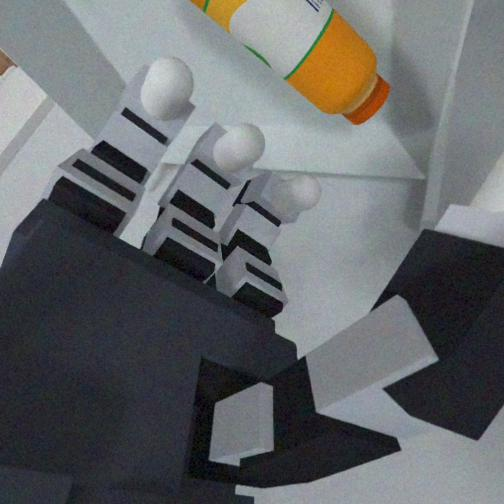

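>>> {"api": "move", "payload": {"joints": {"joint_2_rad":0.42,"joint_4_rad":-1.15,"joint_6_rad":-0.9,"hand_thumb_mcp":0.12,"hand_thumb_cmc":-0.67,"hand_index_pip":-0.25,"hand_middle_pip":-0.25,"hand_ring_pip":-0.25,"hand_current_limit":0.65}, "min_time_s": 1.5}}

>>> {"api": "move", "payload": {"joints": {"joint_2_rad":0.329,"joint_4_rad":-1.46,"joint_6_rad":-0.52}, "min_time_s": 2, "cameras": ["wrist_camera"]}}

Scene clock: 165.90 s.
move: done
base_odometry: x=+0.979 y=-0.997 heading=-2.256
base_tilt: forward=-0.1 right=+0.1
base_status: not commanded
joint_positions: joint_1_rad=-0.008 joint_2_rad=+0.383 joint_3_rad=+3.139 joint_4_rad=-1.135 joint_5_rad=-0.020 joint_6_rad=-0.955 joint_7_rad=-0.002 hand_index_mcp=+0.986 hand_index_abd=+0.002 hand_index_pip=-0.253 hand_index_dip=-0.452 hand_middle_mcp=+0.986 hand_middle_abd=+0.001 hand_middle_pip=-0.252 hand_middle_dip=-0.452 hand_ring_mcp=+0.992 hand_ring_abd=+0.002 hand_ring_pip=-0.253 hand_ring_dip=-0.446 hand_thumb_cmc=-0.667 hand_thumb_axl=+0.677 hand_thumb_mcp=+0.119 hand_thumb_ipl=-0.132 hand_current_limit=+0.650 hand_speed=-0.500
joint_status: all done
hand_state: goal,goal,goal,goal,goal,goal,goal,goal,goal,goal,goal,goal,goal,goal,goal,goal
index_mcp_current_ma: -64
index_abd_current_ma: 6
index_pip_current_ma: -10
index_dip_current_ma: -9
middle_mcp_current_ma: -62
middle_abd_current_ma: 3
middle_pip_current_ma: -10
middle_dip_current_ma: -8
ring_mcp_current_ma: -38
ring_abd_current_ma: 7
ring_pip_current_ma: -11
ring_dip_current_ma: 16
thumb_cmc_current_ma: 12
thumb_axl_current_ma: -4
thumb_mcp_current_ma: -4
thumb_ipl_current_ma: -10
hand_goal_index_mcp: 1.000
hand_goal_index_abd: 0.000
hand_goal_index_pip: -0.250
hand_goal_index_dip: -0.450
hand_goal_middle_mcp: 1.000
hand_goal_middle_abd: 0.000
hand_goal_middle_pip: -0.250
hand_goal_middle_dip: -0.450
hand_goal_ring_mcp: 1.000
hand_goal_ring_abd: 0.000
hand_goal_ring_pip: -0.250
hand_goal_ring_dip: -0.450
hand_goal_thumb_cmc: -0.670
hand_goal_thumb_axl: 0.678
hand_goal_thumb_mcp: 0.120
hand_goal_thumb_ipl: -0.130
motor_effort: joint_1_rad=+0(1) joint_2_rad=-28(29) joint_3_rad=+0(1) joint_4_rad=+16(17) joint_5_rad=+0(1) joint_6_rad=+6(6) joint_7_rad=+0(1)
hand_pose: x=+0.7101 y=+0.0362 z=+0.8000 quat_wxyz=(+0.241, -0.669, +0.667, -0.223) (m; base frame)
hand_target: x=+0.7269 y=+0.0280 z=+0.7781 quat_wxyz=(+0.239, -0.651, +0.684, -0.227) (m; base frame)
hand_status: not commanded
pictures: none

Scene clock: 168.50 s.
move: done
base_odometry: x=+0.979 y=-0.997 heading=-2.256
base_tilt: forward=-0.1 right=+0.1
base_status: not commanded
joint_positions: joint_1_rad=-0.008 joint_2_rad=+0.375 joint_3_rad=+3.139 joint_4_rad=-1.445 joint_5_rad=-0.020 joint_6_rad=-0.576 joint_7_rad=-0.002 hand_index_mcp=+0.986 hand_index_abd=+0.002 hand_index_pip=-0.253 hand_index_dip=-0.452 hand_middle_mcp=+0.986 hand_middle_abd=+0.001 hand_middle_pip=-0.252 hand_middle_dip=-0.452 hand_ring_mcp=+0.992 hand_ring_abd=+0.002 hand_ring_pip=-0.253 hand_ring_dip=-0.446 hand_thumb_cmc=-0.667 hand_thumb_axl=+0.677 hand_thumb_mcp=+0.119 hand_thumb_ipl=-0.132 hand_current_limit=+0.650 hand_speed=-0.500
joint_status: all done
hand_state: goal,goal,goal,goal,goal,goal,goal,goal,goal,goal,goal,goal,goal,goal,goal,goal
index_mcp_current_ma: -64
index_abd_current_ma: 6
index_pip_current_ma: -10
index_dip_current_ma: -9
middle_mcp_current_ma: -62
middle_abd_current_ma: 3
middle_pip_current_ma: -10
middle_dip_current_ma: -8
ring_mcp_current_ma: -38
ring_abd_current_ma: 7
ring_pip_current_ma: -11
ring_dip_current_ma: 16
thumb_cmc_current_ma: 12
thumb_axl_current_ma: -4
thumb_mcp_current_ma: -4
thumb_ipl_current_ma: -10
hand_goal_index_mcp: 1.000
hand_goal_index_abd: 0.000
hand_goal_index_pip: -0.250
hand_goal_index_dip: -0.450
hand_goal_middle_mcp: 1.000
hand_goal_middle_abd: 0.000
hand_goal_middle_pip: -0.250
hand_goal_middle_dip: -0.450
hand_goal_ring_mcp: 1.000
hand_goal_ring_abd: 0.000
hand_goal_ring_pip: -0.250
hand_goal_ring_dip: -0.450
hand_goal_thumb_cmc: -0.670
hand_goal_thumb_axl: 0.678
hand_goal_thumb_mcp: 0.120
hand_goal_thumb_ipl: -0.130
motor_effort: joint_1_rad=+0(1) joint_2_rad=-27(29) joint_3_rad=+0(0) joint_4_rad=+16(17) joint_5_rad=+1(1) joint_6_rad=+6(7) joint_7_rad=+0(1)
hand_pose: x=+0.7196 y=+0.0352 z=+0.7174 quat_wxyz=(+0.265, -0.657, +0.660, -0.250) (m; base frame)
hand_target: x=+0.7285 y=+0.0280 z=+0.7471 quat_wxyz=(+0.293, -0.630, +0.663, -0.279) (m; base frame)
hand_status: not commanded
pictures: wrist_camera
camera_calibration:
wrist_camera: T_world_to_cam=[[-0.46329, 0.756245, -0.462013, 0.675255], [-0.0987737, 0.474025, 0.874954, -0.612396], [0.880685, 0.450992, -0.144914, -0.428347], [0, 0, 0, 1]] pos_world=[0.62959, -0.0271857, 0.785721]

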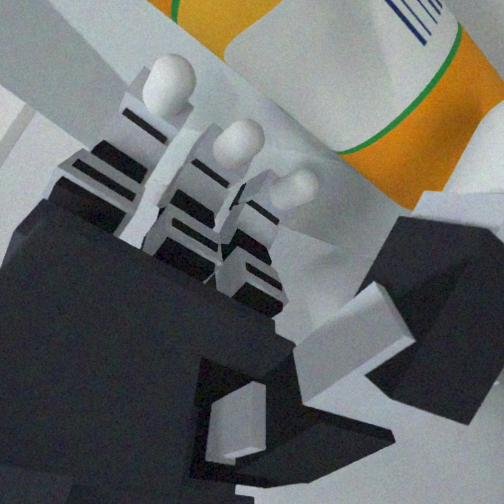

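>>> {"api": "move", "payload": {"joints": {"joint_2_rad":0.322,"joint_4_rad":-1.589,"joint_6_rad":-0.392}, "min_time_s": 2, "cameras": ["wrist_camera"]}}

Scene clock: 171.10 s.
move: done
base_odometry: x=+0.979 y=-0.997 heading=-2.256
base_tilt: forward=-0.1 right=+0.1
base_status: not commanded
joint_positions: joint_1_rad=-0.008 joint_2_rad=+0.367 joint_3_rad=+3.139 joint_4_rad=-1.573 joint_5_rad=-0.020 joint_6_rad=-0.448 joint_7_rad=-0.002 hand_index_mcp=+0.986 hand_index_abd=+0.002 hand_index_pip=-0.253 hand_index_dip=-0.452 hand_middle_mcp=+0.986 hand_middle_abd=+0.001 hand_middle_pip=-0.252 hand_middle_dip=-0.452 hand_ring_mcp=+0.992 hand_ring_abd=+0.002 hand_ring_pip=-0.253 hand_ring_dip=-0.446 hand_thumb_cmc=-0.667 hand_thumb_axl=+0.677 hand_thumb_mcp=+0.119 hand_thumb_ipl=-0.132 hand_current_limit=+0.650 hand_speed=-0.500
joint_status: all done
hand_state: goal,goal,goal,goal,goal,goal,goal,goal,goal,goal,goal,goal,goal,goal,goal,goal
index_mcp_current_ma: -64
index_abd_current_ma: 6
index_pip_current_ma: -10
index_dip_current_ma: -9
middle_mcp_current_ma: -62
middle_abd_current_ma: 3
middle_pip_current_ma: -10
middle_dip_current_ma: -8
ring_mcp_current_ma: -38
ring_abd_current_ma: 7
ring_pip_current_ma: -11
ring_dip_current_ma: 16
thumb_cmc_current_ma: 12
thumb_axl_current_ma: -4
thumb_mcp_current_ma: -4
thumb_ipl_current_ma: -10
hand_goal_index_mcp: 1.000
hand_goal_index_abd: 0.000
hand_goal_index_pip: -0.250
hand_goal_index_dip: -0.450
hand_goal_middle_mcp: 1.000
hand_goal_middle_abd: 0.000
hand_goal_middle_pip: -0.250
hand_goal_middle_dip: -0.450
hand_goal_ring_mcp: 1.000
hand_goal_ring_abd: 0.000
hand_goal_ring_pip: -0.250
hand_goal_ring_dip: -0.450
hand_goal_thumb_cmc: -0.670
hand_goal_thumb_axl: 0.678
hand_goal_thumb_mcp: 0.120
hand_goal_thumb_ipl: -0.130
motor_effort: joint_1_rad=+0(1) joint_2_rad=-27(28) joint_3_rad=+0(1) joint_4_rad=+15(16) joint_5_rad=+1(1) joint_6_rad=+6(8) joint_7_rad=+0(1)
hand_pose: x=+0.7075 y=+0.0346 z=+0.6837 quat_wxyz=(+0.267, -0.655, +0.660, -0.253) (m; base frame)
hand_target: x=+0.7167 y=+0.0280 z=+0.7122 quat_wxyz=(+0.295, -0.629, +0.662, -0.281) (m; base frame)
hand_status: not commanded
pictures: wrist_camera
camera_calibration:
wrist_camera: T_world_to_cam=[[-0.457853, 0.75701, -0.466161, 0.653516], [-0.104492, 0.474892, 0.873819, -0.578925], [0.882866, 0.448791, -0.13833, -0.428232], [0, 0, 0, 1]] pos_world=[0.616793, -0.0276044, 0.751281]

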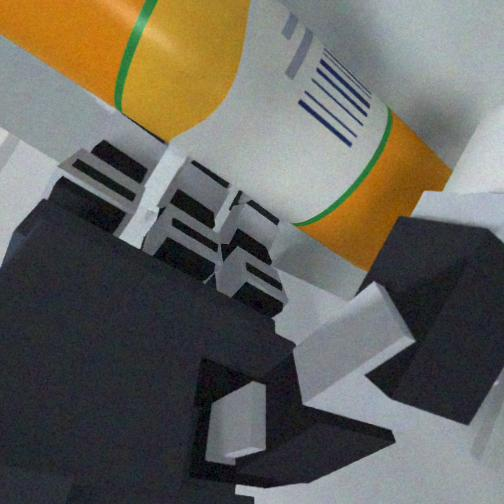

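>>> {"api": "move", "payload": {"joints": {"hand_index_mcp":0.86,"hand_middle_mcp":0.86,"hand_ring_mcp":0.88,"hand_index_pip":-0.36,"hand_middle_pip":-0.36,"hand_ring_pip":-0.36,"hand_thumb_mcp":-0.05}}}

>>> {"api": "move", "payload": {"joints": {"hand_thumb_mcp":-0.35,"hand_thumb_ipl":-0.2,"hand_index_mcp":0.55,"hand_middle_mcp":0.55,"hand_ring_mcp":0.65}, "cameras": ["wrist_camera"]}}

Scene clock: 172.07 s.
move: done
base_odometry: x=+0.979 y=-0.997 heading=-2.256
base_tilt: forward=-0.2 right=+0.1
base_status: not commanded
joint_positions: joint_1_rad=-0.008 joint_2_rad=+0.367 joint_3_rad=+3.139 joint_4_rad=-1.574 joint_5_rad=-0.020 joint_6_rad=-0.444 joint_7_rad=-0.002 hand_index_mcp=+0.856 hand_index_abd=+0.002 hand_index_pip=-0.356 hand_index_dip=-0.452 hand_middle_mcp=+0.856 hand_middle_abd=+0.001 hand_middle_pip=-0.356 hand_middle_dip=-0.452 hand_ring_mcp=+0.879 hand_ring_abd=+0.002 hand_ring_pip=-0.355 hand_ring_dip=-0.448 hand_thumb_cmc=-0.667 hand_thumb_axl=+0.678 hand_thumb_mcp=-0.040 hand_thumb_ipl=-0.126 hand_current_limit=+0.650 hand_speed=-0.500
joint_status: all done
hand_state: goal,goal,goal,goal,goal,goal,goal,goal,goal,goal,goal,goal,goal,goal,goal,goal
index_mcp_current_ma: -17
index_abd_current_ma: 6
index_pip_current_ma: 16
index_dip_current_ma: -9
middle_mcp_current_ma: -16
middle_abd_current_ma: 3
middle_pip_current_ma: 15
middle_dip_current_ma: -8
ring_mcp_current_ma: -5
ring_abd_current_ma: 7
ring_pip_current_ma: 22
ring_dip_current_ma: 6
thumb_cmc_current_ma: 11
thumb_axl_current_ma: -2
thumb_mcp_current_ma: 56
thumb_ipl_current_ma: 24
hand_goal_index_mcp: 0.860
hand_goal_index_abd: 0.000
hand_goal_index_pip: -0.360
hand_goal_index_dip: -0.450
hand_goal_middle_mcp: 0.860
hand_goal_middle_abd: 0.000
hand_goal_middle_pip: -0.360
hand_goal_middle_dip: -0.450
hand_goal_ring_mcp: 0.880
hand_goal_ring_abd: 0.000
hand_goal_ring_pip: -0.360
hand_goal_ring_dip: -0.450
hand_goal_thumb_cmc: -0.670
hand_goal_thumb_axl: 0.678
hand_goal_thumb_mcp: -0.050
hand_goal_thumb_ipl: -0.130
motor_effort: joint_1_rad=+1(1) joint_2_rad=-27(28) joint_3_rad=+0(1) joint_4_rad=+15(17) joint_5_rad=+1(1) joint_6_rad=+6(8) joint_7_rad=+0(1)
hand_pose: x=+0.7078 y=+0.0345 z=+0.6838 quat_wxyz=(+0.268, -0.655, +0.659, -0.254) (m; base frame)
hand_target: x=+0.7167 y=+0.0280 z=+0.7122 quat_wxyz=(+0.295, -0.629, +0.662, -0.281) (m; base frame)
hand_status: not commanded
pictures: none

Scene clock: 172.90 s.
move: off_target
base_odometry: x=+0.979 y=-0.997 heading=-2.256
base_tilt: forward=-0.1 right=+0.1
base_status: not commanded
joint_positions: joint_1_rad=-0.008 joint_2_rad=+0.364 joint_3_rad=+3.139 joint_4_rad=-1.576 joint_5_rad=-0.020 joint_6_rad=-0.437 joint_7_rad=-0.002 hand_index_mcp=+0.641 hand_index_abd=+0.002 hand_index_pip=-0.332 hand_index_dip=-0.448 hand_middle_mcp=+0.647 hand_middle_abd=+0.000 hand_middle_pip=-0.327 hand_middle_dip=-0.443 hand_ring_mcp=+0.677 hand_ring_abd=+0.001 hand_ring_pip=-0.342 hand_ring_dip=-0.446 hand_thumb_cmc=-0.646 hand_thumb_axl=+0.690 hand_thumb_mcp=+0.052 hand_thumb_ipl=-0.140 hand_current_limit=+0.650 hand_speed=-0.500
joint_status: hand_index_mcp off_target (ended at +0.641, target +0.550); hand_middle_mcp off_target (ended at +0.647, target +0.550); hand_ring_mcp off_target (ended at +0.677, target +0.650); hand_thumb_mcp off_target (ended at +0.052, target -0.350); hand_thumb_ipl off_target (ended at -0.140, target -0.200)
hand_state: blocked,goal,blocked,goal,blocked,goal,blocked,goal,blocked,goal,goal,goal,blocked,goal,blocked,blocked
index_mcp_current_ma: 454
index_abd_current_ma: 6
index_pip_current_ma: 125
index_dip_current_ma: 8
middle_mcp_current_ma: 454
middle_abd_current_ma: 2
middle_pip_current_ma: 149
middle_dip_current_ma: 29
ring_mcp_current_ma: 127
ring_abd_current_ma: 2
ring_pip_current_ma: 77
ring_dip_current_ma: 16
thumb_cmc_current_ma: 109
thumb_axl_current_ma: 64
thumb_mcp_current_ma: 454
thumb_ipl_current_ma: 381
hand_goal_index_mcp: 0.550
hand_goal_index_abd: 0.000
hand_goal_index_pip: -0.360
hand_goal_index_dip: -0.450
hand_goal_middle_mcp: 0.550
hand_goal_middle_abd: 0.000
hand_goal_middle_pip: -0.360
hand_goal_middle_dip: -0.450
hand_goal_ring_mcp: 0.650
hand_goal_ring_abd: 0.000
hand_goal_ring_pip: -0.360
hand_goal_ring_dip: -0.450
hand_goal_thumb_cmc: -0.670
hand_goal_thumb_axl: 0.678
hand_goal_thumb_mcp: -0.350
hand_goal_thumb_ipl: -0.200
motor_effort: joint_1_rad=+1(1) joint_2_rad=-27(30) joint_3_rad=+0(1) joint_4_rad=+15(17) joint_5_rad=+0(1) joint_6_rad=+5(7) joint_7_rad=-1(1)
hand_pose: x=+0.7092 y=+0.0345 z=+0.6854 quat_wxyz=(+0.271, -0.654, +0.658, -0.256) (m; base frame)
hand_target: x=+0.7167 y=+0.0280 z=+0.7122 quat_wxyz=(+0.295, -0.629, +0.662, -0.281) (m; base frame)
hand_status: not commanded
pictures: wrist_camera
camera_calibration:
wrist_camera: T_world_to_cam=[[-0.452744, 0.757156, -0.47089, 0.654743], [-0.113409, 0.474927, 0.872687, -0.573141], [0.884399, 0.448507, -0.129152, -0.436861], [0, 0, 0, 1]] pos_world=[0.617791, -0.0276069, 0.752063]

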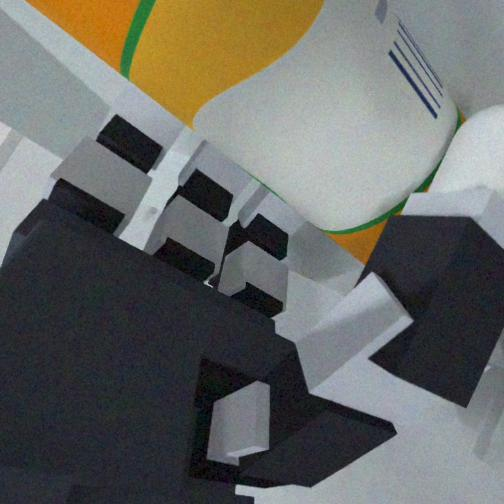

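>>> {"api": "move", "payload": {"joints": {"joint_2_rad":0.315,"joint_4_rad":-1.425,"joint_6_rad":-0.63}, "min_time_s": 2.5, "cameras": ["wrist_camera"]}}

Scene clock: 176.27 s.
move: done
base_odometry: x=+0.979 y=-0.997 heading=-2.256
base_tilt: forward=-0.1 right=+0.1
base_status: not commanded
joint_positions: joint_1_rad=-0.008 joint_2_rad=+0.364 joint_3_rad=+3.139 joint_4_rad=-1.467 joint_5_rad=-0.020 joint_6_rad=-0.572 joint_7_rad=-0.002 hand_index_mcp=+0.627 hand_index_abd=+0.002 hand_index_pip=-0.332 hand_index_dip=-0.450 hand_middle_mcp=+0.626 hand_middle_abd=+0.000 hand_middle_pip=-0.323 hand_middle_dip=-0.440 hand_ring_mcp=+0.648 hand_ring_abd=+0.001 hand_ring_pip=-0.354 hand_ring_dip=-0.446 hand_thumb_cmc=-0.648 hand_thumb_axl=+0.689 hand_thumb_mcp=+0.060 hand_thumb_ipl=-0.140 hand_current_limit=+0.650 hand_speed=-0.500
joint_status: all done
hand_state: blocked,goal,blocked,goal,blocked,goal,blocked,goal,goal,goal,goal,goal,blocked,goal,blocked,blocked
index_mcp_current_ma: 387
index_abd_current_ma: 6
index_pip_current_ma: 125
index_dip_current_ma: 0
middle_mcp_current_ma: 377
middle_abd_current_ma: 2
middle_pip_current_ma: 165
middle_dip_current_ma: 44
ring_mcp_current_ma: -7
ring_abd_current_ma: 2
ring_pip_current_ma: 24
ring_dip_current_ma: 16
thumb_cmc_current_ma: 98
thumb_axl_current_ma: 57
thumb_mcp_current_ma: 454
thumb_ipl_current_ma: 381
hand_goal_index_mcp: 0.550
hand_goal_index_abd: 0.000
hand_goal_index_pip: -0.360
hand_goal_index_dip: -0.450
hand_goal_middle_mcp: 0.550
hand_goal_middle_abd: 0.000
hand_goal_middle_pip: -0.360
hand_goal_middle_dip: -0.450
hand_goal_ring_mcp: 0.650
hand_goal_ring_abd: 0.000
hand_goal_ring_pip: -0.360
hand_goal_ring_dip: -0.450
hand_goal_thumb_cmc: -0.670
hand_goal_thumb_axl: 0.678
hand_goal_thumb_mcp: -0.350
hand_goal_thumb_ipl: -0.200
on_its_own: hand_middle_mcp moved -0.021 toward your old target +0.550; hand_ring_mcp moved -0.029 to your old target +0.650
motor_effort: joint_1_rad=+1(1) joint_2_rad=-31(32) joint_3_rad=+0(1) joint_4_rad=+18(20) joint_5_rad=+0(1) joint_6_rad=+8(9) joint_7_rad=+0(1)
hand_pose: x=+0.7124 y=+0.0351 z=+0.7143 quat_wxyz=(+0.263, -0.658, +0.661, -0.247) (m; base frame)
hand_target: x=+0.7094 y=+0.0280 z=+0.7544 quat_wxyz=(+0.273, -0.638, +0.671, -0.259) (m; base frame)
hand_status: not commanded
pictures: wrist_camera
camera_calibration:
wrist_camera: T_world_to_cam=[[-0.46691, 0.75623, -0.458379, 0.67059], [-0.0917361, 0.474131, 0.875662, -0.615869], [0.879534, 0.450905, -0.152003, -0.416565], [0, 0, 0, 1]] pos_world=[0.62299, -0.0272863, 0.783358]

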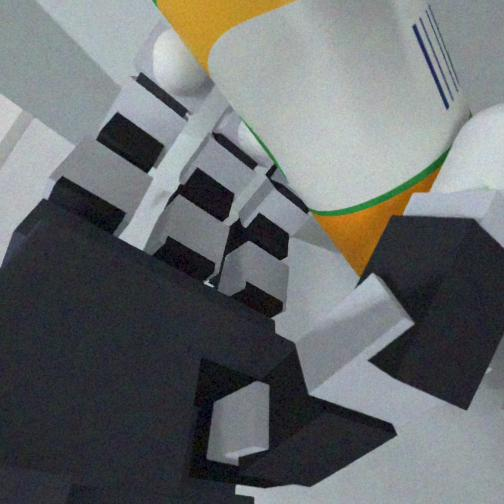

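>>> {"api": "move", "payload": {"joints": {"joint_2_rad":0.322,"joint_4_rad":-1.593,"joint_6_rad":-0.388}, "min_time_s": 1.5}}

>>> {"api": "move", "payload": {"joints": {"hand_index_mcp":0.95,"hand_middle_mcp":0.95,"hand_ring_mcp":0.95,"hand_thumb_mcp":0.12,"hand_thumb_ipl":-0.13,"hand_thumb_cmc":-0.76}, "cameras": ["wrist_camera"]}}

Scene clock: 180.10 s.
move: done
base_odometry: x=+0.979 y=-0.997 heading=-2.256
base_tilt: forward=-0.1 right=+0.1
base_status: not commanded
joint_positions: joint_1_rad=-0.008 joint_2_rad=+0.359 joint_3_rad=+3.139 joint_4_rad=-1.577 joint_5_rad=-0.020 joint_6_rad=-0.444 joint_7_rad=-0.002 hand_index_mcp=+0.626 hand_index_abd=+0.002 hand_index_pip=-0.322 hand_index_dip=-0.439 hand_middle_mcp=+0.614 hand_middle_abd=+0.000 hand_middle_pip=-0.335 hand_middle_dip=-0.454 hand_ring_mcp=+0.650 hand_ring_abd=+0.000 hand_ring_pip=-0.362 hand_ring_dip=-0.446 hand_thumb_cmc=-0.638 hand_thumb_axl=+0.689 hand_thumb_mcp=+0.062 hand_thumb_ipl=-0.140 hand_current_limit=+0.650 hand_speed=-0.500
joint_status: all done
hand_state: blocked,goal,blocked,goal,blocked,goal,blocked,goal,goal,goal,goal,goal,blocked,goal,blocked,blocked
index_mcp_current_ma: 381
index_abd_current_ma: 6
index_pip_current_ma: 172
index_dip_current_ma: 45
middle_mcp_current_ma: 315
middle_abd_current_ma: 0
middle_pip_current_ma: 113
middle_dip_current_ma: -14
ring_mcp_current_ma: -2
ring_abd_current_ma: 0
ring_pip_current_ma: -10
ring_dip_current_ma: 16
thumb_cmc_current_ma: 147
thumb_axl_current_ma: 60
thumb_mcp_current_ma: 454
thumb_ipl_current_ma: 381
hand_goal_index_mcp: 0.550
hand_goal_index_abd: 0.000
hand_goal_index_pip: -0.360
hand_goal_index_dip: -0.450
hand_goal_middle_mcp: 0.550
hand_goal_middle_abd: 0.000
hand_goal_middle_pip: -0.360
hand_goal_middle_dip: -0.450
hand_goal_ring_mcp: 0.650
hand_goal_ring_abd: 0.000
hand_goal_ring_pip: -0.360
hand_goal_ring_dip: -0.450
hand_goal_thumb_cmc: -0.670
hand_goal_thumb_axl: 0.678
hand_goal_thumb_mcp: -0.350
hand_goal_thumb_ipl: -0.200
motor_effort: joint_1_rad=+0(1) joint_2_rad=-27(31) joint_3_rad=+0(1) joint_4_rad=+16(19) joint_5_rad=+0(1) joint_6_rad=+7(8) joint_7_rad=+0(1)
hand_pose: x=+0.7067 y=+0.0345 z=+0.6869 quat_wxyz=(+0.270, -0.654, +0.659, -0.255) (m; base frame)
hand_target: x=+0.7163 y=+0.0280 z=+0.7110 quat_wxyz=(+0.295, -0.629, +0.662, -0.281) (m; base frame)
hand_status: not commanded
pictures: none

Scene clock: 180.80 s.
move: done
base_odometry: x=+0.979 y=-0.997 heading=-2.256
base_tilt: forward=-0.1 right=+0.1
base_status: not commanded
joint_positions: joint_1_rad=-0.008 joint_2_rad=+0.359 joint_3_rad=+3.139 joint_4_rad=-1.578 joint_5_rad=-0.020 joint_6_rad=-0.441 joint_7_rad=-0.003 hand_index_mcp=+0.934 hand_index_abd=+0.002 hand_index_pip=-0.356 hand_index_dip=-0.446 hand_middle_mcp=+0.935 hand_middle_abd=+0.000 hand_middle_pip=-0.356 hand_middle_dip=-0.452 hand_ring_mcp=+0.935 hand_ring_abd=+0.000 hand_ring_pip=-0.362 hand_ring_dip=-0.446 hand_thumb_cmc=-0.755 hand_thumb_axl=+0.680 hand_thumb_mcp=+0.115 hand_thumb_ipl=-0.128 hand_current_limit=+0.650 hand_speed=-0.500
joint_status: all done
hand_state: goal,goal,goal,goal,goal,goal,goal,goal,goal,goal,goal,goal,goal,goal,goal,goal
index_mcp_current_ma: -72
index_abd_current_ma: 6
index_pip_current_ma: 16
index_dip_current_ma: 15
middle_mcp_current_ma: -70
middle_abd_current_ma: -1
middle_pip_current_ma: 15
middle_dip_current_ma: -9
ring_mcp_current_ma: -67
ring_abd_current_ma: 0
ring_pip_current_ma: -9
ring_dip_current_ma: 16
thumb_cmc_current_ma: 20
thumb_axl_current_ma: 12
thumb_mcp_current_ma: -26
thumb_ipl_current_ma: 10
hand_goal_index_mcp: 0.950
hand_goal_index_abd: 0.000
hand_goal_index_pip: -0.360
hand_goal_index_dip: -0.450
hand_goal_middle_mcp: 0.950
hand_goal_middle_abd: 0.000
hand_goal_middle_pip: -0.360
hand_goal_middle_dip: -0.450
hand_goal_ring_mcp: 0.950
hand_goal_ring_abd: 0.000
hand_goal_ring_pip: -0.360
hand_goal_ring_dip: -0.450
hand_goal_thumb_cmc: -0.760
hand_goal_thumb_axl: 0.678
hand_goal_thumb_mcp: 0.120
hand_goal_thumb_ipl: -0.130
motor_effort: joint_1_rad=+0(1) joint_2_rad=-27(27) joint_3_rad=+0(0) joint_4_rad=+16(16) joint_5_rad=+1(1) joint_6_rad=+6(7) joint_7_rad=+0(1)
hand_pose: x=+0.7074 y=+0.0346 z=+0.6873 quat_wxyz=(+0.271, -0.654, +0.659, -0.256) (m; base frame)
hand_target: x=+0.7163 y=+0.0280 z=+0.7110 quat_wxyz=(+0.295, -0.629, +0.662, -0.281) (m; base frame)
hand_status: not commanded
pictures: wrist_camera
camera_calibration:
wrist_camera: T_world_to_cam=[[-0.452631, 0.757708, -0.47011, 0.654107], [-0.112661, 0.474388, 0.873077, -0.575816], [0.884552, 0.448144, -0.129359, -0.435017], [0, 0, 0, 1]] pos_world=[0.615993, -0.0275112, 0.75396]

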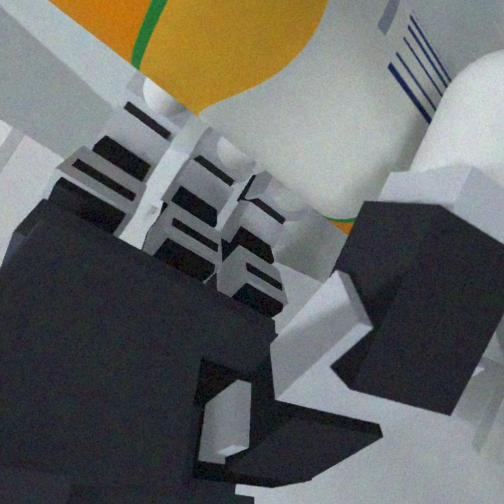

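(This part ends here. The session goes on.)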